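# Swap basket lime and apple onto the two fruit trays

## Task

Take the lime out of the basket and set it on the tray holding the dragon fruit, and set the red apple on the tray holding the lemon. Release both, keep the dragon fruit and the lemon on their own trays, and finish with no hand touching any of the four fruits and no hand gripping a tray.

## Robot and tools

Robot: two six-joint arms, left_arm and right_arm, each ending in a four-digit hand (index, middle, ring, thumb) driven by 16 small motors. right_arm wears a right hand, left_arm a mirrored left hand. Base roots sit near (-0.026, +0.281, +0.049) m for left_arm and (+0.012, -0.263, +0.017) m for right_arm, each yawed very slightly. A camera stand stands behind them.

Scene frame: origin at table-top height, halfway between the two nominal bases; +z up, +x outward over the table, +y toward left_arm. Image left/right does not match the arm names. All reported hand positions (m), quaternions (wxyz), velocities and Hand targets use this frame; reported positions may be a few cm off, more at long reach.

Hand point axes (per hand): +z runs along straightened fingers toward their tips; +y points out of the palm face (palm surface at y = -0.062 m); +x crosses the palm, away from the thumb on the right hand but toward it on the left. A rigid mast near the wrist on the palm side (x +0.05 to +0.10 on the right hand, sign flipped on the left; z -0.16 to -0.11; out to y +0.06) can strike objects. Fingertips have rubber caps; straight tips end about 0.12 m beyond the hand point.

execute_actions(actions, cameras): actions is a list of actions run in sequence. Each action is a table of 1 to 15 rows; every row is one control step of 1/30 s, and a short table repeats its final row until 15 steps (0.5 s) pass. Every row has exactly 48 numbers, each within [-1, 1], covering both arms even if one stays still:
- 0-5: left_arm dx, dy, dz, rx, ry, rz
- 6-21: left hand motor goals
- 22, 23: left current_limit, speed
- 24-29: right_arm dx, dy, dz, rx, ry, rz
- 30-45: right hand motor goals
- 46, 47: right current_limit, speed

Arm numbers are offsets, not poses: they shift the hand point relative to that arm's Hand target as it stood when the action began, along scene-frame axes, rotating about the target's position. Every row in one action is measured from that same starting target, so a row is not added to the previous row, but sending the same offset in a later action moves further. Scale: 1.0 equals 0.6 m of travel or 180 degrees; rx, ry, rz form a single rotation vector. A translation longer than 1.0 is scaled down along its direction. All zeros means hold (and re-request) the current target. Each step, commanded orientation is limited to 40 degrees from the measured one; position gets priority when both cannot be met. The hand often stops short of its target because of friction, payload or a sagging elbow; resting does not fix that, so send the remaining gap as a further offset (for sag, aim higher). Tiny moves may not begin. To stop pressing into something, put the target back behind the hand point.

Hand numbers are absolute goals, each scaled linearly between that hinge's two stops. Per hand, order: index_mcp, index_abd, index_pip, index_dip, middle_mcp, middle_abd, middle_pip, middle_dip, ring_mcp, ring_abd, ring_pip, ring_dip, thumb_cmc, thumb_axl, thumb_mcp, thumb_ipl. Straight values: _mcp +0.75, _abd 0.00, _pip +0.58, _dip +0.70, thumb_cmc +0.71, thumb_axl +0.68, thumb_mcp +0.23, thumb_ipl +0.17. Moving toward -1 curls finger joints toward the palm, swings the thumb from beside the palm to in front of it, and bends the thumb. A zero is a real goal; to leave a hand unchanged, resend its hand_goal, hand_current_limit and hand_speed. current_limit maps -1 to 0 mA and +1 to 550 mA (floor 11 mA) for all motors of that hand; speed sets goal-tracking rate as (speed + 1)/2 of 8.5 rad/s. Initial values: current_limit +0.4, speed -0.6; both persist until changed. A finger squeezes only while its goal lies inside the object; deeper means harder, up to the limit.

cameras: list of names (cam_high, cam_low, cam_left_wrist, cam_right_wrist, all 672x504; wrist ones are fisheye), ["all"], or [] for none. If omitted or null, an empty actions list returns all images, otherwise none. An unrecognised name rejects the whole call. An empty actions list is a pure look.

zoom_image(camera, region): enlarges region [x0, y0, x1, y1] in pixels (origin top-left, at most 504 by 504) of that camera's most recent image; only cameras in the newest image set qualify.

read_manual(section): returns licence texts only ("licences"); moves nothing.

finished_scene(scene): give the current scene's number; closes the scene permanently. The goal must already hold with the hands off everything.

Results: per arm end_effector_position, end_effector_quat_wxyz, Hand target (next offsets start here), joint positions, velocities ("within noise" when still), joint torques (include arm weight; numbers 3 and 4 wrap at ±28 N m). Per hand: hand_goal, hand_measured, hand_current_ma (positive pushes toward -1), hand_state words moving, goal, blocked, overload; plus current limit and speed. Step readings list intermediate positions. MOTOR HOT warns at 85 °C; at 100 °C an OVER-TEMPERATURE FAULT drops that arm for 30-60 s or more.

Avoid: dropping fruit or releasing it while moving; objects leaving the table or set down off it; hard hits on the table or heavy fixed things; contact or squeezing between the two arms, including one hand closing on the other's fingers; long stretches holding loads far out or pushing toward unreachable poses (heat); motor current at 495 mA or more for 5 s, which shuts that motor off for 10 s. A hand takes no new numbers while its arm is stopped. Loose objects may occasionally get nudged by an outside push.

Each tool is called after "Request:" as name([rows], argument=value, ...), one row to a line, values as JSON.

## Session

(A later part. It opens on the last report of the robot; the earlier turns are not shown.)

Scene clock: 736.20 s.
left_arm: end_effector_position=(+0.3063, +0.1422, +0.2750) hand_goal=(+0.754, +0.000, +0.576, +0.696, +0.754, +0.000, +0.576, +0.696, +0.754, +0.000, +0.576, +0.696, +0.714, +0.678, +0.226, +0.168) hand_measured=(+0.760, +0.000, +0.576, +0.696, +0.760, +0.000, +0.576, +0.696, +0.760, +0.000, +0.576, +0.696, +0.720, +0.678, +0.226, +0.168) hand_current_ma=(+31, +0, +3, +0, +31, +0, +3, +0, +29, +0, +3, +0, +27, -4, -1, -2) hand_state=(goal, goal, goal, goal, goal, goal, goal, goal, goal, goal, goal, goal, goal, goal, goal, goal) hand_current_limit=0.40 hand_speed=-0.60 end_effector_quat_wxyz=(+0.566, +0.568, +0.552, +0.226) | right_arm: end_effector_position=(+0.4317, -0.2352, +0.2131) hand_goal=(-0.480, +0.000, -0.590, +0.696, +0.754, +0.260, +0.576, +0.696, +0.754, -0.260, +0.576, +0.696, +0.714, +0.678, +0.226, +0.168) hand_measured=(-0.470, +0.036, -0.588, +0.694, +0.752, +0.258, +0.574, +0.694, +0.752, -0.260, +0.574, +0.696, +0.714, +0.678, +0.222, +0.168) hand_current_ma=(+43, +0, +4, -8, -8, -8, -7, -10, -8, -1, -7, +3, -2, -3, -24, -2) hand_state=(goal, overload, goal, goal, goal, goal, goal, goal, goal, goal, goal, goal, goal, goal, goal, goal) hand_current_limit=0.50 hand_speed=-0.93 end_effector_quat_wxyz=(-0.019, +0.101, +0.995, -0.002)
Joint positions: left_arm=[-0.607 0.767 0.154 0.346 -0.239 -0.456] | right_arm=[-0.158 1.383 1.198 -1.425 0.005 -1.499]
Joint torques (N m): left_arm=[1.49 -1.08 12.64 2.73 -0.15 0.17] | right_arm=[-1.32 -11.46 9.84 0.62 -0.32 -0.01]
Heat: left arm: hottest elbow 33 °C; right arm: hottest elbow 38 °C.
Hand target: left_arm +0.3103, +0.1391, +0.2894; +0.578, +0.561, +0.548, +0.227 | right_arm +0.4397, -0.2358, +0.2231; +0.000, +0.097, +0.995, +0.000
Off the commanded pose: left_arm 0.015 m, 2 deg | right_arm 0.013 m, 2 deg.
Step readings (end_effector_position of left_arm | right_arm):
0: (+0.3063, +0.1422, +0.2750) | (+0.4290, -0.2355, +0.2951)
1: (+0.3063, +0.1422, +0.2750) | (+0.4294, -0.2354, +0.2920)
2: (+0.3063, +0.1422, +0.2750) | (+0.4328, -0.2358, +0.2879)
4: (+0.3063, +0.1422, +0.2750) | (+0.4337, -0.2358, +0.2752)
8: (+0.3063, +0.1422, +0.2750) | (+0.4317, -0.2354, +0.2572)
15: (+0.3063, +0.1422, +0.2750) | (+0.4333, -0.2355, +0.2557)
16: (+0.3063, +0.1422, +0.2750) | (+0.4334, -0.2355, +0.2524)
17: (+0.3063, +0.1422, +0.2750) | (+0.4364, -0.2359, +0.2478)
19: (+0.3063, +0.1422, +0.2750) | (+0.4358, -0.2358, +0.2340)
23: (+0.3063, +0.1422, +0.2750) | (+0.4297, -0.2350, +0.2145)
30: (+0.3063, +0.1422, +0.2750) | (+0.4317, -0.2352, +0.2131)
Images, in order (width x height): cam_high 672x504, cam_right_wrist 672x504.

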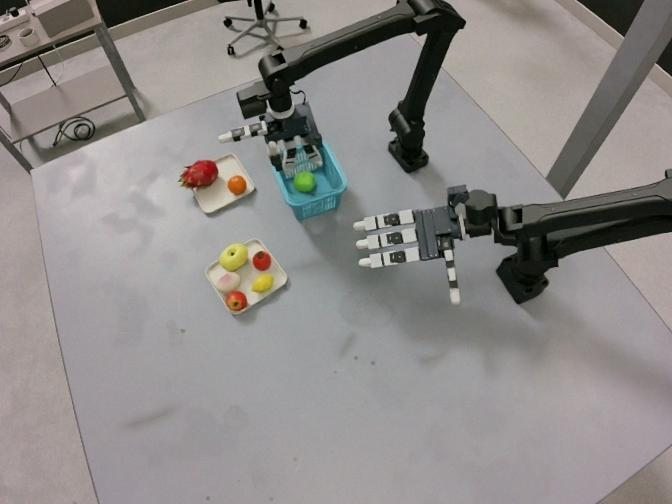

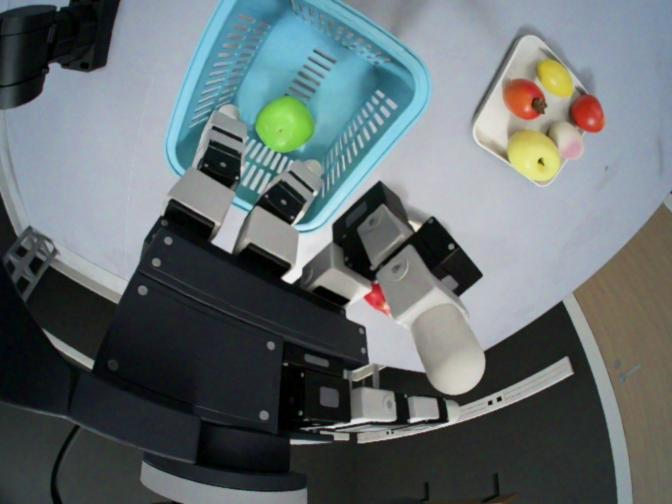

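Request:
execute_actions([
  [[0,0,0,0,0,0,0.754,0,0.576,0.696,0.754,0,0.576,0.696,0.754,0,0.576,0.696,0.714,0.678,0.226,0.168,0.4,-0.6,0,-0.006,-0.05,0,0,0,-0.48,0,-0.59,0.696,0.754,0.26,0.576,0.696,0.754,-0.26,0.576,0.696,0.714,0.678,0.226,0.168,0.5,-0.93]],
  [[0,0,0,0,0,0,0.754,0,0.576,0.696,0.754,0,0.576,0.696,0.754,0,0.576,0.696,0.714,0.678,0.226,0.168,0.4,-0.6,0,0,-0.04,0,0,0,-0.48,0,-0.59,0.696,0.754,0.26,0.576,0.696,0.754,-0.26,0.576,0.696,0.714,0.678,0.226,0.168,0.5,-0.93]],
], cameras=["cam_high","cam_right_wrist"])

Request:
zoom_image(camera="cam_right_wrist", region=[170, 30, 420, 250])

Request:
zoom_image(camera="cam_high", region=[220, 100, 380, 240])

Scene clock: 753.30 s.
left_arm: end_effector_position=(+0.3063, +0.1422, +0.2750) hand_goal=(+0.754, +0.000, +0.576, +0.696, +0.754, +0.000, +0.576, +0.696, +0.754, +0.000, +0.576, +0.696, +0.714, +0.678, +0.226, +0.168) hand_measured=(+0.760, +0.000, +0.576, +0.696, +0.760, +0.000, +0.576, +0.696, +0.760, +0.000, +0.576, +0.696, +0.720, +0.678, +0.226, +0.168) hand_current_ma=(+31, +0, +3, +0, +31, +0, +3, +0, +29, +0, +3, +0, +27, -4, -1, -2) hand_state=(goal, goal, goal, goal, goal, goal, goal, goal, goal, goal, goal, goal, goal, goal, goal, goal) hand_current_limit=0.40 hand_speed=-0.60 end_effector_quat_wxyz=(+0.566, +0.568, +0.552, +0.226) | right_arm: end_effector_position=(+0.4322, -0.2350, +0.1640) hand_goal=(-0.480, +0.000, -0.590, +0.696, +0.754, +0.260, +0.576, +0.696, +0.754, -0.260, +0.576, +0.696, +0.714, +0.678, +0.226, +0.168) hand_measured=(-0.470, +0.036, -0.588, +0.694, +0.752, +0.258, +0.574, +0.694, +0.752, -0.260, +0.574, +0.696, +0.714, +0.678, +0.222, +0.168) hand_current_ma=(+43, +0, +4, -8, -8, -8, -7, -10, -8, -1, -7, +3, -2, -3, -24, -2) hand_state=(goal, overload, goal, goal, goal, goal, goal, goal, goal, goal, goal, goal, goal, goal, goal, goal) hand_current_limit=0.50 hand_speed=-0.93 end_effector_quat_wxyz=(-0.014, +0.096, +0.995, -0.002)
Joint positions: left_arm=[-0.607 0.767 0.154 0.346 -0.239 -0.456] | right_arm=[-0.158 1.412 1.093 -1.28 0.005 -1.507]
Joint torques (N m): left_arm=[1.32 -0.91 12.59 2.71 -0.15 0.16] | right_arm=[-2.02 -11.05 9.1 0.65 -0.33 0]
Heat: left arm: hottest elbow 33 °C; right arm: hottest elbow 38 °C.
Hand target: left_arm +0.3103, +0.1391, +0.2894; +0.578, +0.561, +0.548, +0.227 | right_arm +0.4397, -0.2394, +0.1691; +0.000, +0.097, +0.995, +0.000
Off the commanded pose: left_arm 0.015 m, 2 deg | right_arm 0.010 m, 2 deg.
Step readings (end_effector_position of left_arm | right_arm):
0: (+0.3063, +0.1422, +0.2750) | (+0.4317, -0.2352, +0.2131)
1: (+0.3063, +0.1422, +0.2750) | (+0.4319, -0.2352, +0.2112)
2: (+0.3063, +0.1422, +0.2750) | (+0.4348, -0.2356, +0.2081)
4: (+0.3063, +0.1422, +0.2750) | (+0.4353, -0.2356, +0.1995)
8: (+0.3063, +0.1422, +0.2750) | (+0.4313, -0.2350, +0.1880)
15: (+0.3063, +0.1422, +0.2750) | (+0.4322, -0.2351, +0.1872)
16: (+0.3063, +0.1422, +0.2750) | (+0.4323, -0.2351, +0.1855)
17: (+0.3063, +0.1422, +0.2750) | (+0.4348, -0.2354, +0.1829)
19: (+0.3063, +0.1422, +0.2750) | (+0.4351, -0.2354, +0.1756)
23: (+0.3063, +0.1422, +0.2750) | (+0.4315, -0.2350, +0.1648)
30: (+0.3063, +0.1422, +0.2750) | (+0.4322, -0.2350, +0.1640)
Images, in order (width x height): cam_high 672x504, cam_right_wrist 672x504.

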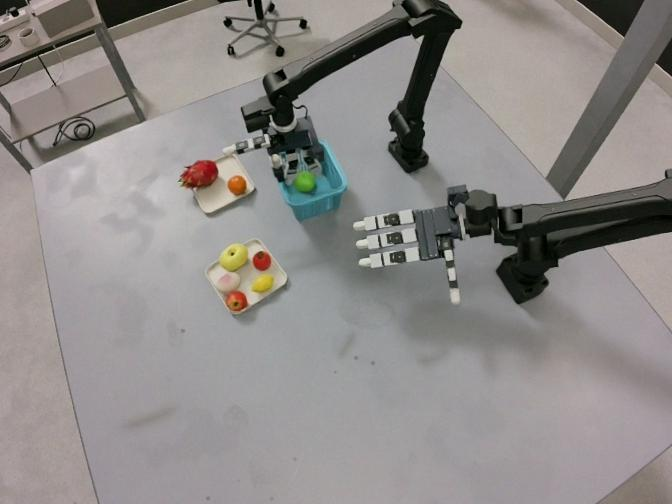

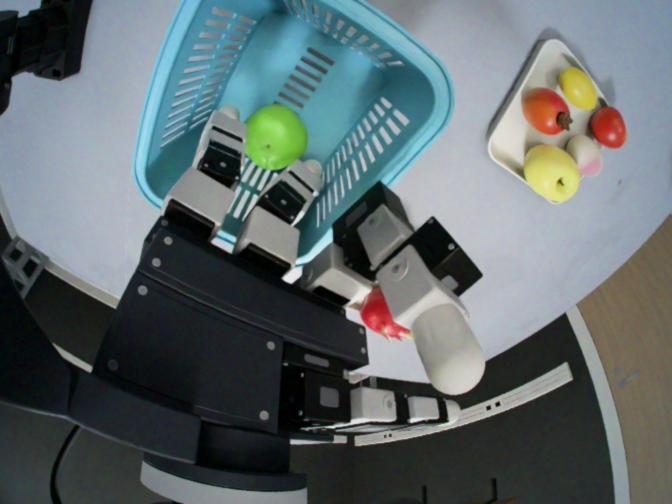

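Scaled by 2.016 from the camera's 672x504 image, which has a finer 960x720 frame.

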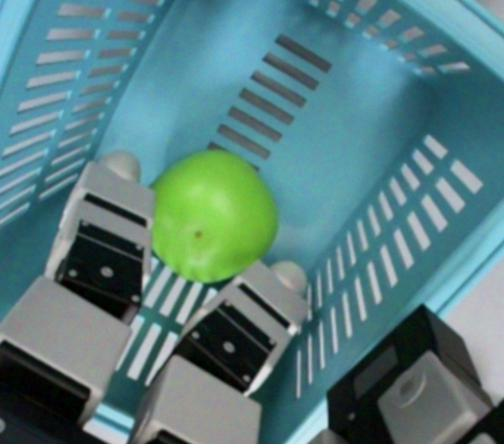

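Scaled by 3.150 from the camera's 672x504 image, which has a finer 960x720 frame.

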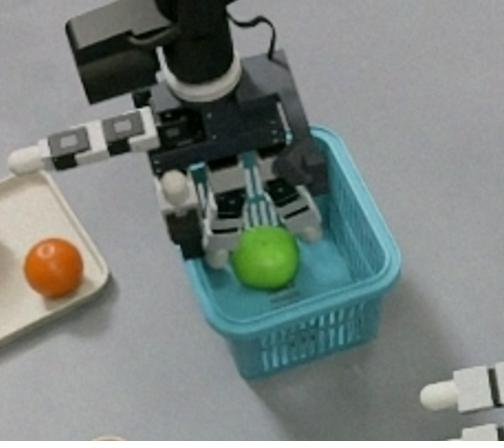

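Request:
execute_actions([
  [[0,0,0,0,0,0,0.754,0,0.576,0.696,0.754,0,0.576,0.696,0.754,0,0.576,0.696,0.714,0.678,0.226,0.168,0.4,-0.6,0,-0.01,-0.025,0,0,0,-0.48,0,-0.59,0.696,0.754,0.26,0.576,0.696,0.754,-0.26,0.576,0.696,0.714,0.678,0.226,0.168,0.5,-0.93]],
], cameras=["cam_high","cam_right_wrist"])

Request:
zoom_image(camera="cam_right_wrist", region=[170, 30, 420, 250])

Scene clock: 757.87 s.
left_arm: end_effector_position=(+0.3063, +0.1422, +0.2750) hand_goal=(+0.754, +0.000, +0.576, +0.696, +0.754, +0.000, +0.576, +0.696, +0.754, +0.000, +0.576, +0.696, +0.714, +0.678, +0.226, +0.168) hand_measured=(+0.760, +0.000, +0.576, +0.696, +0.760, +0.000, +0.576, +0.696, +0.760, +0.000, +0.576, +0.696, +0.720, +0.678, +0.226, +0.168) hand_current_ma=(+31, +0, +3, +0, +31, +0, +3, +0, +29, +0, +3, +0, +27, -4, -1, -2) hand_state=(goal, goal, goal, goal, goal, goal, goal, goal, goal, goal, goal, goal, goal, goal, goal, goal) hand_current_limit=0.40 hand_speed=-0.60 end_effector_quat_wxyz=(+0.566, +0.568, +0.552, +0.226) | right_arm: end_effector_position=(+0.4334, -0.2415, +0.1518) hand_goal=(-0.480, +0.000, -0.590, +0.696, +0.754, +0.260, +0.576, +0.696, +0.754, -0.260, +0.576, +0.696, +0.714, +0.678, +0.226, +0.168) hand_measured=(-0.470, +0.036, -0.588, +0.694, +0.752, +0.258, +0.574, +0.694, +0.752, -0.260, +0.574, +0.696, +0.714, +0.678, +0.222, +0.168) hand_current_ma=(+43, +0, +4, -8, -8, -8, -7, -10, -8, -1, -7, +3, -2, -3, -24, -2) hand_state=(goal, overload, goal, goal, goal, goal, goal, goal, goal, goal, goal, goal, goal, goal, goal, goal) hand_current_limit=0.50 hand_speed=-0.93 end_effector_quat_wxyz=(-0.010, +0.097, +0.995, -0.001)
Joint positions: left_arm=[-0.607 0.767 0.154 0.346 -0.239 -0.456] | right_arm=[-0.174 1.423 1.071 -1.239 0.004 -1.522]
Joint torques (N m): left_arm=[1.2 -0.97 12.55 2.73 -0.14 0.16] | right_arm=[-1.9 -10.58 8.72 0.66 -0.31 -0.03]
Heat: left arm: hottest elbow 33 °C; right arm: hottest elbow 38 °C.
Hand target: left_arm +0.3103, +0.1391, +0.2894; +0.578, +0.561, +0.548, +0.227 | right_arm +0.4397, -0.2454, +0.1542; +0.000, +0.097, +0.995, +0.000
Off the commanded pose: left_arm 0.015 m, 2 deg | right_arm 0.008 m, 1 deg.
Step readings (end_effector_position of left_arm | right_arm):
0: (+0.3063, +0.1422, +0.2750) | (+0.4322, -0.2350, +0.1640)
1: (+0.3063, +0.1422, +0.2750) | (+0.4323, -0.2353, +0.1630)
2: (+0.3063, +0.1422, +0.2750) | (+0.4339, -0.2361, +0.1616)
4: (+0.3063, +0.1422, +0.2750) | (+0.4347, -0.2384, +0.1579)
8: (+0.3063, +0.1422, +0.2750) | (+0.4332, -0.2414, +0.1524)
15: (+0.3063, +0.1422, +0.2750) | (+0.4334, -0.2415, +0.1518)
Images, in order (width x height): cam_high 672x504, cam_right_wrist 672x504.

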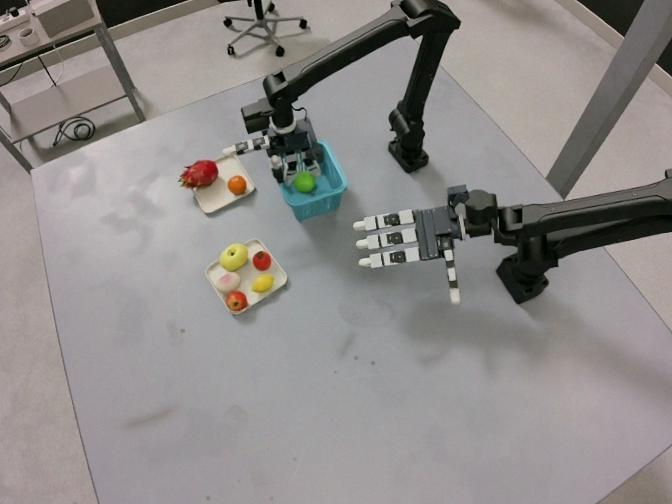

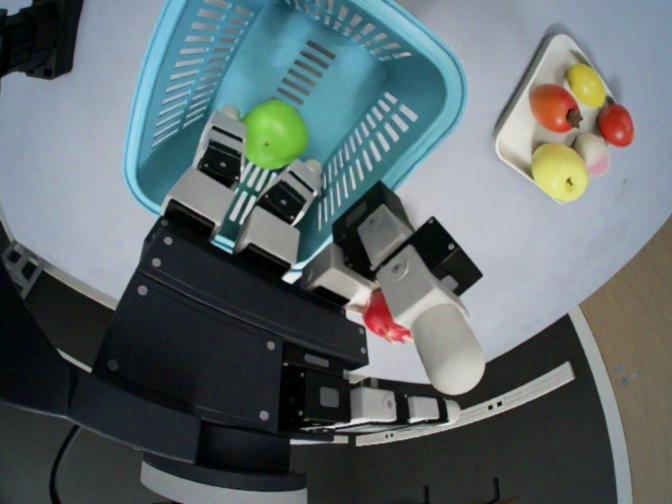

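Scaled by 2.016 from the camera's 672x504 image, which has a finer 960x720 frame.

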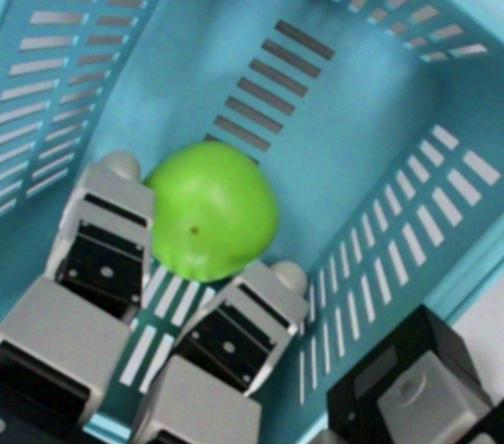

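Request:
execute_actions([
  [[0,0,0,0,0,0,0.754,0,0.576,0.696,0.754,0,0.576,0.696,0.754,0,0.576,0.696,0.714,0.678,0.226,0.168,0.4,-0.6,0,0,-0.005,0,0,0,-0.48,0,-0.59,0.696,0.754,0.05,0.576,0.696,0.754,-0.11,0.576,0.696,0.714,0.678,0.226,0.168,0.6,-0.85]],
  [[0,0,0,0,0,0,0.754,0,0.576,0.696,0.754,0,0.576,0.696,0.754,0,0.576,0.696,0.714,0.678,0.226,0.168,0.4,-0.6,0,0,0,0,0,0,-0.48,0,-0.59,0.696,0.754,0.0,0.576,0.696,0.754,-0.06,0.576,0.696,0.714,0.678,0.226,0.168,0.65,-0.8]],
  [[0,0,0,0,0,0,0.754,0,0.576,0.696,0.754,0,0.576,0.696,0.754,0,0.576,0.696,0.714,0.678,0.226,0.168,0.4,-0.6,0,0,0,0,0,0,-0.48,0,-0.59,0.696,0.754,0.0,0.576,0.696,0.754,-0.06,0.576,0.696,0.714,0.678,0.226,0.168,0.65,-0.8]],
], cameras=["cam_right_wrist"])

Scene clock: 777.43 s.
left_arm: end_effector_position=(+0.3063, +0.1422, +0.2750) hand_goal=(+0.754, +0.000, +0.576, +0.696, +0.754, +0.000, +0.576, +0.696, +0.754, +0.000, +0.576, +0.696, +0.714, +0.678, +0.226, +0.168) hand_measured=(+0.760, +0.000, +0.576, +0.696, +0.760, +0.000, +0.576, +0.696, +0.760, +0.000, +0.576, +0.696, +0.720, +0.678, +0.226, +0.168) hand_current_ma=(+31, +0, +3, +0, +31, +0, +3, +0, +29, +0, +3, +0, +27, -4, -1, -2) hand_state=(goal, goal, goal, goal, goal, goal, goal, goal, goal, goal, goal, goal, goal, goal, goal, goal) hand_current_limit=0.40 hand_speed=-0.60 end_effector_quat_wxyz=(+0.566, +0.568, +0.552, +0.226) | right_arm: end_effector_position=(+0.4331, -0.2414, +0.1506) hand_goal=(-0.480, +0.000, -0.590, +0.696, +0.754, +0.000, +0.576, +0.696, +0.754, -0.060, +0.576, +0.696, +0.714, +0.678, +0.226, +0.168) hand_measured=(-0.470, +0.036, -0.588, +0.694, +0.752, +0.176, +0.574, +0.694, +0.752, -0.216, +0.574, +0.696, +0.714, +0.678, +0.222, +0.168) hand_current_ma=(+43, +0, +4, -8, -8, +454, -7, -10, -7, -454, -5, +3, -2, -3, -24, -2) hand_state=(goal, overload, goal, goal, goal, blocked, goal, goal, goal, blocked, goal, goal, goal, goal, goal, goal) hand_current_limit=0.65 hand_speed=-0.80 end_effector_quat_wxyz=(-0.010, +0.097, +0.995, -0.002)
Joint positions: left_arm=[-0.607 0.767 0.154 0.346 -0.239 -0.456] | right_arm=[-0.174 1.423 1.067 -1.234 0.004 -1.523]
Joint torques (N m): left_arm=[1.14 -0.91 12.56 2.77 -0.15 0.16] | right_arm=[-1.96 -10.4 8.55 0.83 -0.3 0]
Heat: left arm: hottest elbow 33 °C; right arm: hottest elbow 36 °C.
Hand target: left_arm +0.3103, +0.1391, +0.2894; +0.578, +0.561, +0.548, +0.227 | right_arm +0.4396, -0.2454, +0.1512; +0.000, +0.097, +0.995, +0.000
Off the commanded pose: left_arm 0.015 m, 2 deg | right_arm 0.008 m, 1 deg.
Step readings (end_effector_position of left_arm | right_arm):
0: (+0.3063, +0.1422, +0.2750) | (+0.4334, -0.2415, +0.1518)
1: (+0.3063, +0.1422, +0.2750) | (+0.4334, -0.2415, +0.1517)
2: (+0.3063, +0.1422, +0.2750) | (+0.4339, -0.2416, +0.1516)
4: (+0.3063, +0.1422, +0.2750) | (+0.4337, -0.2416, +0.1512)
8: (+0.3063, +0.1422, +0.2750) | (+0.4331, -0.2414, +0.1506)
15: (+0.3063, +0.1422, +0.2750) | (+0.4331, -0.2414, +0.1506)
16: (+0.3063, +0.1422, +0.2750) | (+0.4331, -0.2414, +0.1506)
17: (+0.3063, +0.1422, +0.2750) | (+0.4331, -0.2414, +0.1506)
19: (+0.3063, +0.1422, +0.2750) | (+0.4331, -0.2414, +0.1506)
23: (+0.3063, +0.1422, +0.2750) | (+0.4331, -0.2414, +0.1506)
30: (+0.3063, +0.1422, +0.2750) | (+0.4331, -0.2414, +0.1506)
31: (+0.3063, +0.1422, +0.2750) | (+0.4331, -0.2414, +0.1506)
32: (+0.3063, +0.1422, +0.2750) | (+0.4331, -0.2414, +0.1506)
34: (+0.3063, +0.1422, +0.2750) | (+0.4331, -0.2414, +0.1506)
38: (+0.3063, +0.1422, +0.2750) | (+0.4331, -0.2414, +0.1506)
45: (+0.3063, +0.1422, +0.2750) | (+0.4331, -0.2414, +0.1506)
Images, in order (width x height): cam_right_wrist 672x504.

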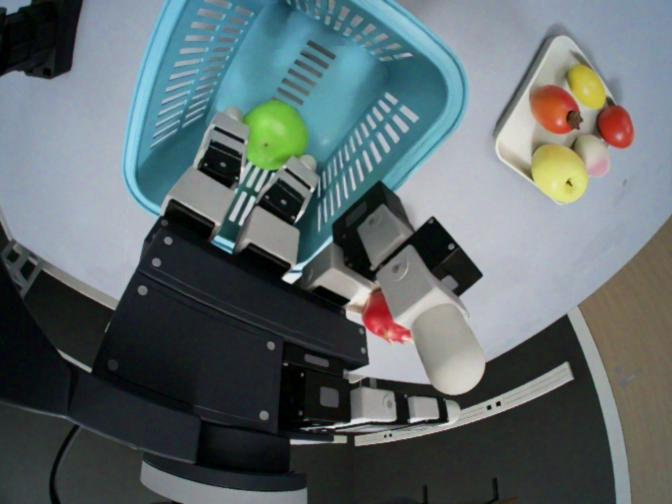

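Request:
execute_actions([
  [[0,0,0,0,0,0,0.754,0,0.576,0.696,0.754,0,0.576,0.696,0.754,0,0.576,0.696,0.714,0.678,0.226,0.168,0.4,-0.6,0,0,0.05,0,0,0,-0.48,0,-0.59,0.696,0.754,0.0,0.576,0.696,0.754,-0.06,0.576,0.696,0.714,0.678,0.226,0.168,0.65,-0.8]],
  [[0,0,0,0,0,0,0.754,0,0.576,0.696,0.754,0,0.576,0.696,0.754,0,0.576,0.696,0.714,0.678,0.226,0.168,0.4,-0.6,0,0,0.06,0,0,0,-0.48,0,-0.59,0.696,0.754,0.0,0.576,0.696,0.754,-0.06,0.576,0.696,0.714,0.678,0.226,0.168,0.65,-0.8]],
], cameras=["cam_right_wrist"])

Scene clock: 783.77 s.
left_arm: end_effector_position=(+0.3063, +0.1422, +0.2750) hand_goal=(+0.754, +0.000, +0.576, +0.696, +0.754, +0.000, +0.576, +0.696, +0.754, +0.000, +0.576, +0.696, +0.714, +0.678, +0.226, +0.168) hand_measured=(+0.760, +0.000, +0.576, +0.696, +0.760, +0.000, +0.576, +0.696, +0.760, +0.000, +0.576, +0.696, +0.720, +0.678, +0.226, +0.168) hand_current_ma=(+31, +0, +3, +0, +31, +0, +3, +0, +29, +0, +3, +0, +27, -4, -1, -2) hand_state=(goal, goal, goal, goal, goal, goal, goal, goal, goal, goal, goal, goal, goal, goal, goal, goal) hand_current_limit=0.40 hand_speed=-0.60 end_effector_quat_wxyz=(+0.566, +0.568, +0.552, +0.226) | right_arm: end_effector_position=(+0.4305, -0.2410, +0.2006) hand_goal=(-0.480, +0.000, -0.590, +0.696, +0.754, +0.000, +0.576, +0.696, +0.754, -0.060, +0.576, +0.696, +0.714, +0.678, +0.226, +0.168) hand_measured=(-0.470, +0.036, -0.588, +0.694, +0.752, +0.172, +0.574, +0.694, +0.752, -0.204, +0.574, +0.696, +0.714, +0.678, +0.222, +0.168) hand_current_ma=(+43, +0, +4, -8, -8, +454, -7, -10, -5, -454, -4, +3, -1, -3, -24, -2) hand_state=(goal, overload, goal, goal, goal, blocked, goal, goal, goal, blocked, goal, goal, goal, goal, goal, goal) hand_current_limit=0.65 hand_speed=-0.80 end_effector_quat_wxyz=(-0.014, +0.096, +0.995, -0.001)
Joint positions: left_arm=[-0.607 0.767 0.154 0.346 -0.239 -0.456] | right_arm=[-0.174 1.384 1.165 -1.38 0.004 -1.524]
Joint torques (N m): left_arm=[1.26 -0.79 12.59 2.76 -0.15 0.16] | right_arm=[-1.9 -10.99 11.71 -0.61 -0.3 0.01]
Heat: left arm: hottest elbow 33 °C; right arm: hottest elbow 36 °C.
Hand target: left_arm +0.3103, +0.1391, +0.2894; +0.578, +0.561, +0.548, +0.227 | right_arm +0.4396, -0.2454, +0.2172; +0.000, +0.097, +0.995, +0.000
Off the commanded pose: left_arm 0.015 m, 2 deg | right_arm 0.019 m, 2 deg.
Step readings (end_effector_position of left_arm | right_arm):
0: (+0.3063, +0.1422, +0.2750) | (+0.4331, -0.2414, +0.1506)
1: (+0.3063, +0.1422, +0.2750) | (+0.4323, -0.2413, +0.1514)
2: (+0.3063, +0.1422, +0.2750) | (+0.4301, -0.2410, +0.1524)
4: (+0.3063, +0.1422, +0.2750) | (+0.4274, -0.2406, +0.1544)
8: (+0.3063, +0.1422, +0.2750) | (+0.4251, -0.2403, +0.1553)
15: (+0.3063, +0.1422, +0.2750) | (+0.4249, -0.2402, +0.1553)
16: (+0.3063, +0.1422, +0.2750) | (+0.4239, -0.2401, +0.1574)
17: (+0.3063, +0.1422, +0.2750) | (+0.4217, -0.2397, +0.1615)
19: (+0.3063, +0.1422, +0.2750) | (+0.4210, -0.2397, +0.1732)
23: (+0.3063, +0.1422, +0.2750) | (+0.4292, -0.2408, +0.1956)
30: (+0.3063, +0.1422, +0.2750) | (+0.4305, -0.2410, +0.2006)
Images, in order (width x height): cam_right_wrist 672x504.

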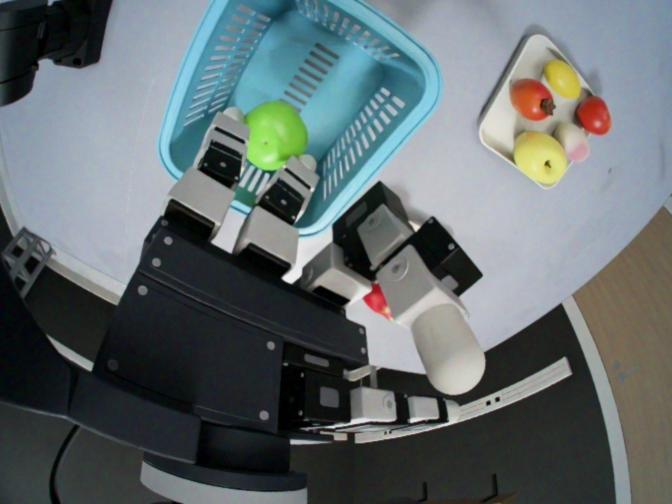

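Request:
execute_actions([
  [[0,0,0,0,0,0,0.754,0,0.576,0.696,0.754,0,0.576,0.696,0.754,0,0.576,0.696,0.714,0.678,0.226,0.168,0.4,-0.6,0,0,0.08,0,0,0,-0.48,0,-0.59,0.696,0.754,0.0,0.576,0.696,0.754,-0.06,0.576,0.696,0.714,0.678,0.226,0.168,0.65,-0.8]],
  [[0,0,0,0,0,0,0.754,0,0.576,0.696,0.754,0,0.576,0.696,0.754,0,0.576,0.696,0.714,0.678,0.226,0.168,0.4,-0.6,0,0,0.08,0,0,0,-0.48,0,-0.59,0.696,0.754,0.0,0.576,0.696,0.754,-0.06,0.576,0.696,0.714,0.678,0.226,0.168,0.65,-0.8]],
], cameras=["cam_high"])

Request:
execute_actions([
  [[0,0,0,0,0,0,0.754,0,0.576,0.696,0.754,0,0.576,0.696,0.754,0,0.576,0.696,0.714,0.678,0.226,0.168,0.4,-0.6,0.03,-0.02,0,0,0,0.08,-0.48,0,-0.59,0.696,0.754,0.0,0.576,0.696,0.754,-0.06,0.576,0.696,0.714,0.678,0.226,0.168,0.65,-0.8]],
], cameras=["cam_high","cam_low"])

Scene clock: 798.43 s.
left_arm: end_effector_position=(+0.3063, +0.1422, +0.2750) hand_goal=(+0.754, +0.000, +0.576, +0.696, +0.754, +0.000, +0.576, +0.696, +0.754, +0.000, +0.576, +0.696, +0.714, +0.678, +0.226, +0.168) hand_measured=(+0.760, +0.000, +0.576, +0.696, +0.760, +0.000, +0.576, +0.696, +0.760, +0.000, +0.576, +0.696, +0.720, +0.678, +0.226, +0.168) hand_current_ma=(+31, +0, +3, +0, +31, +0, +3, +0, +29, +0, +3, +0, +27, -4, -1, -2) hand_state=(goal, goal, goal, goal, goal, goal, goal, goal, goal, goal, goal, goal, goal, goal, goal, goal) hand_current_limit=0.40 hand_speed=-0.60 end_effector_quat_wxyz=(+0.566, +0.568, +0.552, +0.226) | right_arm: end_effector_position=(+0.4347, -0.2416, +0.2978) hand_goal=(-0.480, +0.000, -0.590, +0.696, +0.754, +0.000, +0.576, +0.696, +0.754, -0.060, +0.576, +0.696, +0.714, +0.678, +0.226, +0.168) hand_measured=(-0.470, +0.036, -0.588, +0.694, +0.752, +0.002, +0.574, +0.694, +0.752, -0.062, +0.574, +0.696, +0.714, +0.678, +0.220, +0.168) hand_current_ma=(+44, +0, +4, -8, -9, +7, -7, -10, -5, -3, -4, +3, -1, -3, -24, -2) hand_state=(goal, overload, goal, goal, goal, goal, goal, goal, goal, goal, goal, goal, goal, goal, goal, goal) hand_current_limit=0.65 hand_speed=-0.80 end_effector_quat_wxyz=(-0.013, +0.096, +0.995, -0.001)
Joint positions: left_arm=[-0.607 0.767 0.154 0.346 -0.239 -0.456] | right_arm=[-0.174 1.37 1.407 -1.633 0.004 -1.524]
Joint torques (N m): left_arm=[1.26 -0.85 12.62 2.74 -0.16 0.15] | right_arm=[-1.96 -10.81 11.7 -0.55 -0.29 0]
Heat: left arm: hottest elbow 33 °C; right arm: hottest elbow 38 °C.
Hand target: left_arm +0.3103, +0.1391, +0.2894; +0.578, +0.561, +0.548, +0.227 | right_arm +0.4397, -0.2454, +0.3131; +0.000, +0.097, +0.995, +0.000
Off the commanded pose: left_arm 0.015 m, 2 deg | right_arm 0.017 m, 1 deg.
Step readings (end_effector_position of left_arm | right_arm):
0: (+0.3063, +0.1422, +0.2750) | (+0.4305, -0.2410, +0.2006)
1: (+0.3063, +0.1422, +0.2750) | (+0.4292, -0.2409, +0.2030)
2: (+0.3063, +0.1422, +0.2750) | (+0.4261, -0.2403, +0.2079)
4: (+0.3063, +0.1422, +0.2750) | (+0.4249, -0.2401, +0.2214)
8: (+0.3063, +0.1422, +0.2750) | (+0.4330, -0.2413, +0.2454)
15: (+0.3063, +0.1422, +0.2750) | (+0.4327, -0.2413, +0.2493)
16: (+0.3063, +0.1422, +0.2750) | (+0.4315, -0.2411, +0.2523)
17: (+0.3063, +0.1422, +0.2750) | (+0.4283, -0.2406, +0.2567)
19: (+0.3063, +0.1422, +0.2750) | (+0.4275, -0.2405, +0.2708)
23: (+0.3063, +0.1422, +0.2750) | (+0.4352, -0.2417, +0.2954)
30: (+0.3063, +0.1422, +0.2750) | (+0.4347, -0.2416, +0.2978)
Images, in order (width x height): cam_high 672x504.

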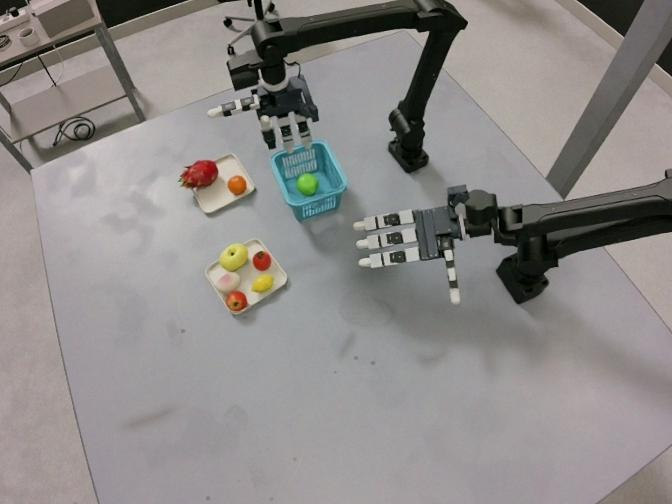

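Scene clock: 799.40 s.
left_arm: end_effector_position=(+0.3063, +0.1422, +0.2750) hand_goal=(+0.754, +0.000, +0.576, +0.696, +0.754, +0.000, +0.576, +0.696, +0.754, +0.000, +0.576, +0.696, +0.714, +0.678, +0.226, +0.168) hand_measured=(+0.760, +0.000, +0.576, +0.696, +0.760, +0.000, +0.576, +0.696, +0.760, +0.000, +0.576, +0.696, +0.720, +0.678, +0.226, +0.168) hand_current_ma=(+31, +0, +3, +0, +31, +0, +3, +0, +29, +0, +3, +0, +27, -4, -1, -2) hand_state=(goal, goal, goal, goal, goal, goal, goal, goal, goal, goal, goal, goal, goal, goal, goal, goal) hand_current_limit=0.40 hand_speed=-0.60 end_effector_quat_wxyz=(+0.566, +0.568, +0.552, +0.226) | right_arm: end_effector_position=(+0.4524, -0.2551, +0.2921) hand_goal=(-0.480, +0.000, -0.590, +0.696, +0.754, +0.000, +0.576, +0.696, +0.754, -0.060, +0.576, +0.696, +0.714, +0.678, +0.226, +0.168) hand_measured=(-0.470, +0.036, -0.588, +0.694, +0.752, +0.002, +0.574, +0.694, +0.752, -0.060, +0.574, +0.696, +0.714, +0.678, +0.220, +0.168) hand_current_ma=(+44, +0, +4, -8, -9, +3, -7, -10, -9, -2, -4, +3, +1, -3, -25, -2) hand_state=(goal, overload, goal, goal, goal, goal, goal, goal, goal, goal, goal, goal, goal, goal, goal, goal) hand_current_limit=0.65 hand_speed=-0.80 end_effector_quat_wxyz=(-0.021, -0.026, +0.999, +0.002)
Joint positions: left_arm=[-0.607 0.767 0.154 0.346 -0.239 -0.456] | right_arm=[-0.208 1.487 1.512 -1.638 0.006 -1.802]
Joint torques (N m): left_arm=[1.2 -0.97 12.59 2.73 -0.18 0.16] | right_arm=[-1.61 -13.74 12.16 -0.58 -0.35 -0.03]
Heat: left arm: hottest elbow 33 °C; right arm: hottest elbow 38 °C.
Hand target: left_arm +0.3103, +0.1391, +0.2894; +0.578, +0.561, +0.548, +0.227 | right_arm +0.4577, -0.2575, +0.3133; +0.000, -0.028, +1.000, +0.000
Off the commanded pose: left_arm 0.015 m, 2 deg | right_arm 0.022 m, 2 deg.
Step readings (end_effector_position of left_arm | right_arm):
0: (+0.3063, +0.1422, +0.2750) | (+0.4347, -0.2416, +0.2978)
1: (+0.3063, +0.1422, +0.2750) | (+0.4346, -0.2422, +0.2985)
2: (+0.3063, +0.1422, +0.2750) | (+0.4356, -0.2432, +0.3007)
4: (+0.3063, +0.1422, +0.2750) | (+0.4457, -0.2484, +0.3040)
8: (+0.3063, +0.1422, +0.2750) | (+0.4557, -0.2559, +0.2973)
15: (+0.3063, +0.1422, +0.2750) | (+0.4534, -0.2553, +0.2921)
Images, in order (width x height): cam_high 672x504, cam_low 672x504.

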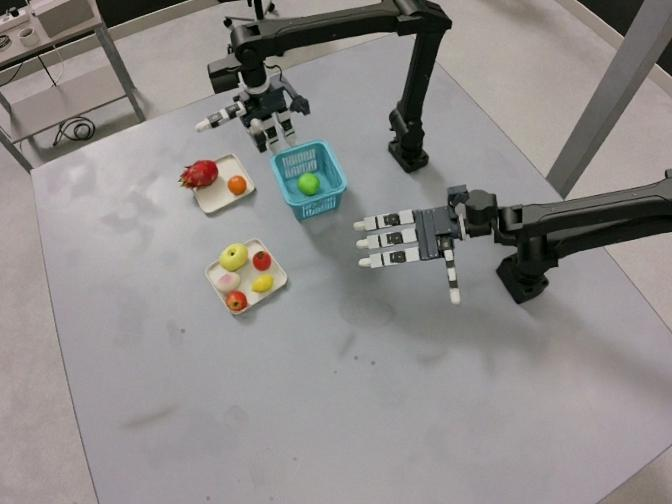

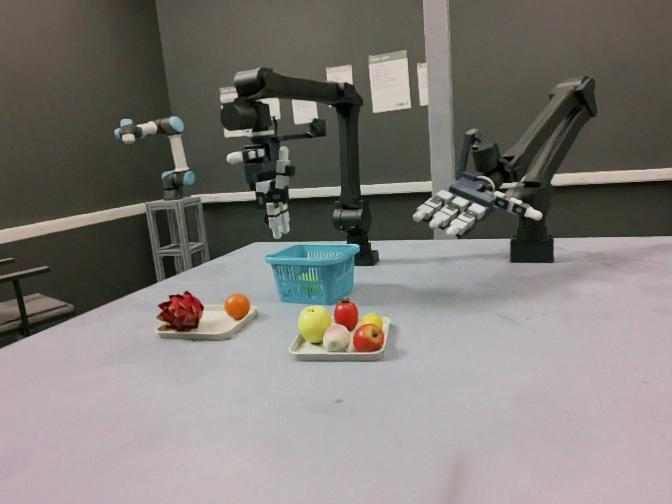

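Request:
execute_actions([
  [[0,0,0,0,0,0,0.754,0,0.576,0.696,0.754,0,0.576,0.696,0.754,0,0.576,0.696,0.714,0.678,0.226,0.168,0.4,-0.6,-0.03,0.02,0,0,0,-0.08,-0.48,0,-0.59,0.696,0.754,0.26,0.576,0.696,0.754,-0.3,0.576,0.696,0.714,0.678,0.226,0.168,0.5,-0.8]],
  [[0,0,0,0,0,0,0.754,0,0.576,0.696,0.754,0,0.576,0.696,0.754,0,0.576,0.696,0.714,0.678,0.226,0.168,0.4,-0.6,0,0,0,0,0,0,-0.48,0,-0.59,0.696,0.754,0.26,0.576,0.696,0.754,-0.3,0.576,0.696,0.714,0.678,0.226,0.168,0.5,-0.8]],
], cameras=["cam_right_wrist"])

Request:
zoom_image(camera="cam_right_wrist", region=[170, 0, 420, 190])

Scene clock: 807.80 s.
left_arm: end_effector_position=(+0.3063, +0.1422, +0.2750) hand_goal=(+0.754, +0.000, +0.576, +0.696, +0.754, +0.000, +0.576, +0.696, +0.754, +0.000, +0.576, +0.696, +0.714, +0.678, +0.226, +0.168) hand_measured=(+0.760, +0.000, +0.576, +0.696, +0.760, +0.000, +0.576, +0.696, +0.760, +0.000, +0.576, +0.696, +0.720, +0.678, +0.226, +0.168) hand_current_ma=(+31, +0, +3, +0, +31, +0, +3, +0, +29, +0, +3, +0, +27, -4, -1, -2) hand_state=(goal, goal, goal, goal, goal, goal, goal, goal, goal, goal, goal, goal, goal, goal, goal, goal) hand_current_limit=0.40 hand_speed=-0.60 end_effector_quat_wxyz=(+0.566, +0.568, +0.552, +0.226) | right_arm: end_effector_position=(+0.4358, -0.2486, +0.3077) hand_goal=(-0.480, +0.000, -0.590, +0.696, +0.754, +0.260, +0.576, +0.696, +0.754, -0.300, +0.576, +0.696, +0.714, +0.678, +0.226, +0.168) hand_measured=(-0.470, +0.036, -0.588, +0.694, +0.752, +0.254, +0.574, +0.694, +0.754, -0.294, +0.574, +0.696, +0.714, +0.678, +0.222, +0.168) hand_current_ma=(+44, +0, +4, -8, -7, -16, -7, -10, -2, +18, -4, +3, -2, -3, -24, -2) hand_state=(goal, overload, goal, goal, goal, goal, goal, goal, goal, goal, goal, goal, goal, goal, goal, goal) hand_current_limit=0.50 hand_speed=-0.80 end_effector_quat_wxyz=(-0.005, +0.099, +0.995, +0.002)
Joint positions: left_arm=[-0.607 0.767 0.154 0.346 -0.239 -0.456] | right_arm=[-0.194 1.365 1.426 -1.641 -0.004 -1.54]
Joint torques (N m): left_arm=[1.32 -0.97 12.6 2.71 -0.17 0.16] | right_arm=[-0.44 -10.29 10.26 -0.21 -0.05 0.14]
Heat: left arm: hottest elbow 33 °C; right arm: hottest elbow 38 °C.
Hand target: left_arm +0.3103, +0.1391, +0.2894; +0.578, +0.561, +0.548, +0.227 | right_arm +0.4397, -0.2454, +0.3131; -0.001, +0.097, +0.995, +0.000
Off the commanded pose: left_arm 0.015 m, 2 deg | right_arm 0.007 m, 1 deg.
Step readings (end_effector_position of left_arm | right_arm):
0: (+0.3063, +0.1422, +0.2750) | (+0.4523, -0.2551, +0.2921)
1: (+0.3063, +0.1422, +0.2750) | (+0.4522, -0.2545, +0.2915)
2: (+0.3063, +0.1422, +0.2750) | (+0.4509, -0.2533, +0.2903)
4: (+0.3063, +0.1422, +0.2750) | (+0.4407, -0.2516, +0.2886)
8: (+0.3063, +0.1422, +0.2750) | (+0.4337, -0.2492, +0.3016)
15: (+0.3063, +0.1422, +0.2750) | (+0.4347, -0.2480, +0.3078)
16: (+0.3063, +0.1422, +0.2750) | (+0.4350, -0.2482, +0.3077)
17: (+0.3063, +0.1422, +0.2750) | (+0.4351, -0.2482, +0.3077)
19: (+0.3063, +0.1422, +0.2750) | (+0.4354, -0.2484, +0.3077)
23: (+0.3063, +0.1422, +0.2750) | (+0.4356, -0.2485, +0.3077)
30: (+0.3063, +0.1422, +0.2750) | (+0.4357, -0.2486, +0.3077)
Images, in order (width x height): cam_right_wrist 672x504.

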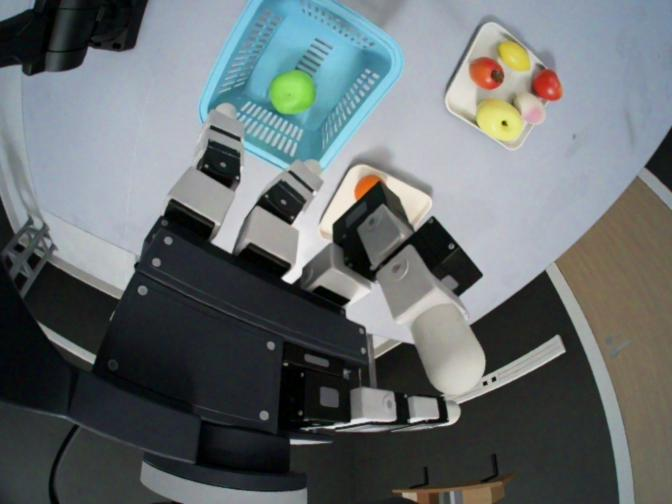

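Scaled by 2.016 from the camera's 672x504 image, which has a finer 960x720 frame.

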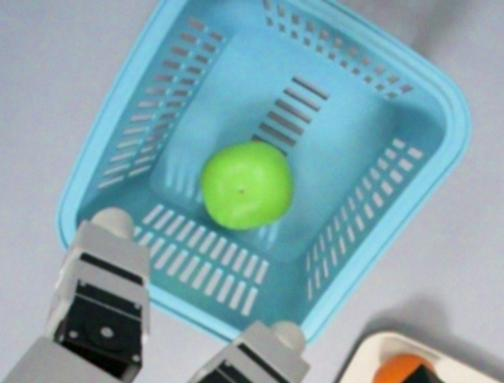

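Request:
execute_actions([
  [[0,0,0,0,0,0,0.754,0,0.576,0.696,0.754,0,0.576,0.696,0.754,0,0.576,0.696,0.714,0.678,0.226,0.168,0.4,-0.6,-0.0123,0.0065,-0.08,0,0,0,-0.48,0,-0.59,0.696,0.754,0.28,0.576,0.696,0.754,-0.28,0.576,0.696,0.714,0.678,0.226,0.168,0.5,-0.8]],
  [[0,0,0,0,0,0,0.754,0,0.576,0.696,0.754,0,0.576,0.696,0.754,0,0.576,0.696,0.714,0.678,0.226,0.168,0.4,-0.6,0,0,-0.1,0,0,0,-0.48,0,-0.59,0.696,0.754,0.28,0.576,0.696,0.754,-0.28,0.576,0.696,0.714,0.678,0.226,0.168,0.5,-0.8]],
], cameras=["cam_right_wrist"])

Request:
zoom_image(camera="cam_right_wrist", region=[170, 30, 420, 220])

Scene clock: 851.50 s.
left_arm: end_effector_position=(+0.3063, +0.1422, +0.2750) hand_goal=(+0.754, +0.000, +0.576, +0.696, +0.754, +0.000, +0.576, +0.696, +0.754, +0.000, +0.576, +0.696, +0.714, +0.678, +0.226, +0.168) hand_measured=(+0.760, +0.000, +0.576, +0.696, +0.760, +0.000, +0.576, +0.696, +0.760, +0.000, +0.576, +0.696, +0.720, +0.678, +0.226, +0.168) hand_current_ma=(+31, +0, +3, +0, +31, +0, +3, +0, +29, +0, +3, +0, +27, -4, -1, -2) hand_state=(goal, goal, goal, goal, goal, goal, goal, goal, goal, goal, goal, goal, goal, goal, goal, goal) hand_current_limit=0.40 hand_speed=-0.60 end_effector_quat_wxyz=(+0.566, +0.568, +0.552, +0.226) | right_arm: end_effector_position=(+0.4221, -0.2439, +0.1927) hand_goal=(-0.480, +0.000, -0.590, +0.696, +0.754, +0.280, +0.576, +0.696, +0.754, -0.280, +0.576, +0.696, +0.714, +0.678, +0.226, +0.168) hand_measured=(-0.472, +0.036, -0.588, +0.694, +0.752, +0.278, +0.574, +0.694, +0.754, -0.280, +0.574, +0.696, +0.714, +0.678, +0.222, +0.168) hand_current_ma=(+36, +0, +4, -8, -6, -7, -7, -10, -2, +0, -4, +3, -1, -3, -22, -2) hand_state=(goal, overload, goal, goal, goal, goal, goal, goal, goal, goal, goal, goal, goal, goal, goal, goal) hand_current_limit=0.50 hand_speed=-0.80 end_effector_quat_wxyz=(-0.023, +0.099, +0.995, +0.002)
Joint positions: left_arm=[-0.607 0.767 0.154 0.346 -0.239 -0.456] | right_arm=[-0.187 1.38 1.139 -1.377 -0.002 -1.532]
Joint torques (N m): left_arm=[1.44 -0.85 12.59 2.74 -0.15 0.17] | right_arm=[-0.5 -11.63 10 0.62 -0.1 0.12]
Heat: left arm: hottest elbow 34 °C; right arm: hottest elbow 37 °C.
Hand target: left_arm +0.3103, +0.1391, +0.2894; +0.578, +0.561, +0.548, +0.227 | right_arm +0.4323, -0.2416, +0.2051; +0.000, +0.097, +0.995, +0.000
Off the commanded pose: left_arm 0.015 m, 2 deg | right_arm 0.016 m, 3 deg.
Step readings (end_effector_position of left_arm | right_arm):
0: (+0.3063, +0.1422, +0.2750) | (+0.4358, -0.2486, +0.3077)
1: (+0.3063, +0.1422, +0.2750) | (+0.4355, -0.2484, +0.3025)
2: (+0.3063, +0.1422, +0.2750) | (+0.4362, -0.2482, +0.2969)
4: (+0.3063, +0.1422, +0.2750) | (+0.4290, -0.2463, +0.2764)
8: (+0.3063, +0.1422, +0.2750) | (+0.4204, -0.2437, +0.2536)
15: (+0.3063, +0.1422, +0.2750) | (+0.4233, -0.2441, +0.2526)
16: (+0.3063, +0.1422, +0.2750) | (+0.4240, -0.2442, +0.2476)
17: (+0.3063, +0.1422, +0.2750) | (+0.4278, -0.2448, +0.2421)
19: (+0.3063, +0.1422, +0.2750) | (+0.4267, -0.2447, +0.2219)
23: (+0.3063, +0.1422, +0.2750) | (+0.4193, -0.2435, +0.1952)
30: (+0.3063, +0.1422, +0.2750) | (+0.4221, -0.2439, +0.1927)
Images, in order (width x height): cam_right_wrist 672x504.

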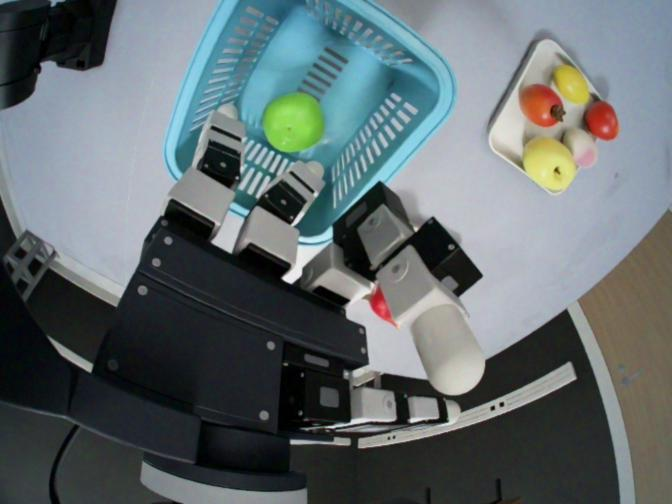

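Scaled by 2.016 from the camera's 672x504 image, which has a finer 960x720 frame.

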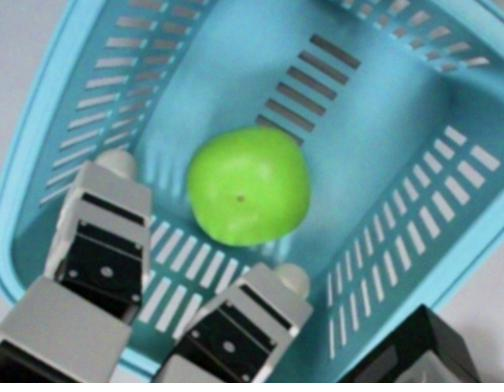

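Request:
execute_actions([
  [[0,0,0,0,0,0,0.754,0,0.576,0.696,0.754,0,0.576,0.696,0.754,0,0.576,0.696,0.714,0.678,0.226,0.168,0.4,-0.6,0,0,-0.0635,0,0,0,-0.48,0,-0.59,0.696,0.754,0.28,0.576,0.696,0.754,-0.28,0.576,0.696,0.714,0.678,0.226,0.168,0.5,-0.8]],
  [[0,0,0,0,0,0,0.754,0,0.576,0.696,0.754,0,0.576,0.696,0.754,0,0.576,0.696,0.714,0.678,0.226,0.168,0.4,-0.6,0,0,0,0,0,0,-0.48,0,-0.59,0.696,0.754,0.28,0.576,0.696,0.754,-0.28,0.576,0.696,0.714,0.678,0.226,0.168,0.5,-0.8]],
], cameras=["cam_right_wrist"])

Request:
zoom_image(camera="cam_right_wrist", region=[170, 30, 420, 220])

Scene clock: 863.93 s.
left_arm: end_effector_position=(+0.3063, +0.1422, +0.2750) hand_goal=(+0.754, +0.000, +0.576, +0.696, +0.754, +0.000, +0.576, +0.696, +0.754, +0.000, +0.576, +0.696, +0.714, +0.678, +0.226, +0.168) hand_measured=(+0.760, +0.000, +0.576, +0.696, +0.760, +0.000, +0.576, +0.696, +0.760, +0.000, +0.576, +0.696, +0.720, +0.678, +0.226, +0.168) hand_current_ma=(+31, +0, +3, +0, +31, +0, +3, +0, +29, +0, +3, +0, +27, -4, -1, -2) hand_state=(goal, goal, goal, goal, goal, goal, goal, goal, goal, goal, goal, goal, goal, goal, goal, goal) hand_current_limit=0.40 hand_speed=-0.60 end_effector_quat_wxyz=(+0.566, +0.568, +0.552, +0.226) | right_arm: end_effector_position=(+0.4235, -0.2442, +0.1608) hand_goal=(-0.480, +0.000, -0.590, +0.696, +0.754, +0.280, +0.576, +0.696, +0.754, -0.280, +0.576, +0.696, +0.714, +0.678, +0.226, +0.168) hand_measured=(-0.472, +0.036, -0.588, +0.694, +0.752, +0.278, +0.574, +0.694, +0.754, -0.280, +0.574, +0.696, +0.714, +0.678, +0.222, +0.168) hand_current_ma=(+36, +0, +4, -8, -6, -8, -7, -10, -2, -1, -4, +3, -1, -3, -22, -2) hand_state=(goal, overload, goal, goal, goal, goal, goal, goal, goal, goal, goal, goal, goal, goal, goal, goal) hand_current_limit=0.50 hand_speed=-0.80 end_effector_quat_wxyz=(-0.016, +0.099, +0.995, +0.002)
Joint positions: left_arm=[-0.607 0.767 0.154 0.346 -0.239 -0.456] | right_arm=[-0.187 1.397 1.069 -1.274 -0.002 -1.532]
Joint torques (N m): left_arm=[1.2 -0.97 12.56 2.78 -0.14 0.16] | right_arm=[-0.67 -10.87 9.22 0.66 -0.1 0.13]
Heat: left arm: hottest elbow 34 °C; right arm: hottest elbow 37 °C.
Hand target: left_arm +0.3103, +0.1391, +0.2894; +0.578, +0.561, +0.548, +0.227 | right_arm +0.4323, -0.2416, +0.1670; +0.000, +0.097, +0.995, +0.000
Off the commanded pose: left_arm 0.015 m, 2 deg | right_arm 0.011 m, 2 deg.
Step readings (end_effector_position of left_arm | right_arm):
0: (+0.3063, +0.1422, +0.2750) | (+0.4221, -0.2439, +0.1927)
1: (+0.3063, +0.1422, +0.2750) | (+0.4227, -0.2440, +0.1900)
2: (+0.3063, +0.1422, +0.2750) | (+0.4262, -0.2446, +0.1868)
4: (+0.3063, +0.1422, +0.2750) | (+0.4267, -0.2447, +0.1757)
8: (+0.3063, +0.1422, +0.2750) | (+0.4224, -0.2440, +0.1620)
15: (+0.3063, +0.1422, +0.2750) | (+0.4235, -0.2442, +0.1608)
16: (+0.3063, +0.1422, +0.2750) | (+0.4235, -0.2442, +0.1608)
17: (+0.3063, +0.1422, +0.2750) | (+0.4235, -0.2442, +0.1608)
19: (+0.3063, +0.1422, +0.2750) | (+0.4235, -0.2442, +0.1608)
23: (+0.3063, +0.1422, +0.2750) | (+0.4235, -0.2442, +0.1608)
30: (+0.3063, +0.1422, +0.2750) | (+0.4235, -0.2442, +0.1608)
Images, in order (width x height): cam_right_wrist 672x504.

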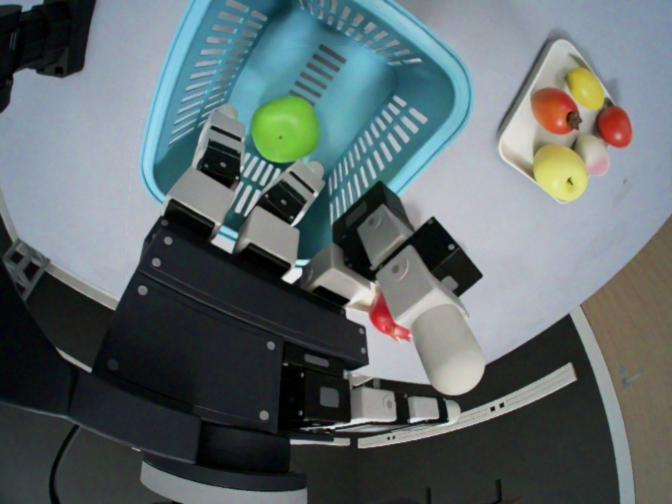

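Scaled by 2.016 from the camera's 672x504 image, which has a finer 960x720 frame.

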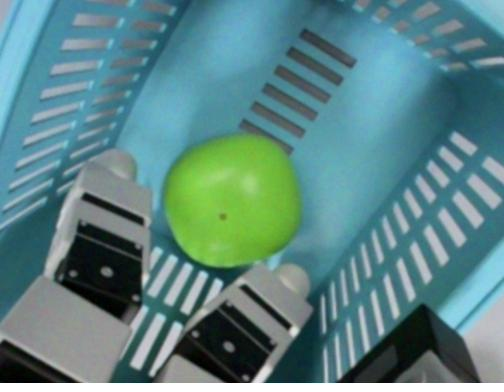

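Request:
execute_actions([
  [[0,0,0,0,0,0,0.754,0,0.576,0.696,0.754,0,0.576,0.696,0.754,0,0.576,0.696,0.714,0.678,0.226,0.168,0.4,-0.6,0,0.014,0,0,0,0,-0.48,0,-0.59,0.696,0.754,0.28,0.576,0.696,0.754,-0.28,0.576,0.696,0.714,0.678,0.226,0.168,0.5,-0.8]],
  [[0,0,0,0,0,0,0.754,0,0.576,0.696,0.754,0,0.576,0.696,0.754,0,0.576,0.696,0.714,0.678,0.226,0.168,0.4,-0.6,0,0,0,0,0,0,-0.48,0,-0.59,0.696,0.754,0.28,0.576,0.696,0.754,-0.28,0.576,0.696,0.714,0.678,0.226,0.168,0.5,-0.8]],
], cameras=[])

Scene clock: 870.70 s.
left_arm: end_effector_position=(+0.3063, +0.1422, +0.2750) hand_goal=(+0.754, +0.000, +0.576, +0.696, +0.754, +0.000, +0.576, +0.696, +0.754, +0.000, +0.576, +0.696, +0.714, +0.678, +0.226, +0.168) hand_measured=(+0.760, +0.000, +0.576, +0.696, +0.760, +0.000, +0.576, +0.696, +0.760, +0.000, +0.576, +0.696, +0.720, +0.678, +0.226, +0.168) hand_current_ma=(+31, +0, +3, +0, +31, +0, +3, +0, +29, +0, +3, +0, +27, -4, -1, -2) hand_state=(goal, goal, goal, goal, goal, goal, goal, goal, goal, goal, goal, goal, goal, goal, goal, goal) hand_current_limit=0.40 hand_speed=-0.60 end_effector_quat_wxyz=(+0.566, +0.568, +0.552, +0.226) | right_arm: end_effector_position=(+0.4246, -0.2345, +0.1607) hand_goal=(-0.480, +0.000, -0.590, +0.696, +0.754, +0.280, +0.576, +0.696, +0.754, -0.280, +0.576, +0.696, +0.714, +0.678, +0.226, +0.168) hand_measured=(-0.472, +0.036, -0.588, +0.694, +0.752, +0.278, +0.574, +0.694, +0.754, -0.280, +0.574, +0.696, +0.714, +0.678, +0.222, +0.168) hand_current_ma=(+36, +0, +4, -8, -6, -8, -7, -10, -2, -1, -4, +3, -1, -3, -22, -2) hand_state=(goal, overload, goal, goal, goal, goal, goal, goal, goal, goal, goal, goal, goal, goal, goal, goal) hand_current_limit=0.50 hand_speed=-0.80 end_effector_quat_wxyz=(-0.016, +0.097, +0.995, +0.001)
Joint positions: left_arm=[-0.607 0.767 0.154 0.346 -0.239 -0.456] | right_arm=[-0.162 1.397 1.069 -1.274 -0.002 -1.511]
Joint torques (N m): left_arm=[1.44 -1.03 12.57 2.76 -0.14 0.16] | right_arm=[-0.91 -11.05 8.96 0.65 -0.11 0.13]
Heat: left arm: hottest elbow 34 °C; right arm: hottest elbow 37 °C.
Hand target: left_arm +0.3103, +0.1391, +0.2894; +0.578, +0.561, +0.548, +0.227 | right_arm +0.4323, -0.2331, +0.1670; +0.000, +0.097, +0.995, +0.000
Off the commanded pose: left_arm 0.015 m, 2 deg | right_arm 0.010 m, 2 deg.
Step readings (end_effector_position of left_arm | right_arm):
0: (+0.3063, +0.1422, +0.2750) | (+0.4235, -0.2442, +0.1608)
1: (+0.3063, +0.1422, +0.2750) | (+0.4237, -0.2438, +0.1608)
2: (+0.3063, +0.1422, +0.2750) | (+0.4239, -0.2429, +0.1608)
4: (+0.3063, +0.1422, +0.2750) | (+0.4241, -0.2392, +0.1608)
8: (+0.3063, +0.1422, +0.2750) | (+0.4242, -0.2347, +0.1608)
15: (+0.3063, +0.1422, +0.2750) | (+0.4245, -0.2345, +0.1607)
16: (+0.3063, +0.1422, +0.2750) | (+0.4245, -0.2345, +0.1607)
17: (+0.3063, +0.1422, +0.2750) | (+0.4245, -0.2345, +0.1607)
19: (+0.3063, +0.1422, +0.2750) | (+0.4245, -0.2345, +0.1607)
23: (+0.3063, +0.1422, +0.2750) | (+0.4245, -0.2345, +0.1607)
30: (+0.3063, +0.1422, +0.2750) | (+0.4246, -0.2345, +0.1607)
No camera images: "cameras" was empty.


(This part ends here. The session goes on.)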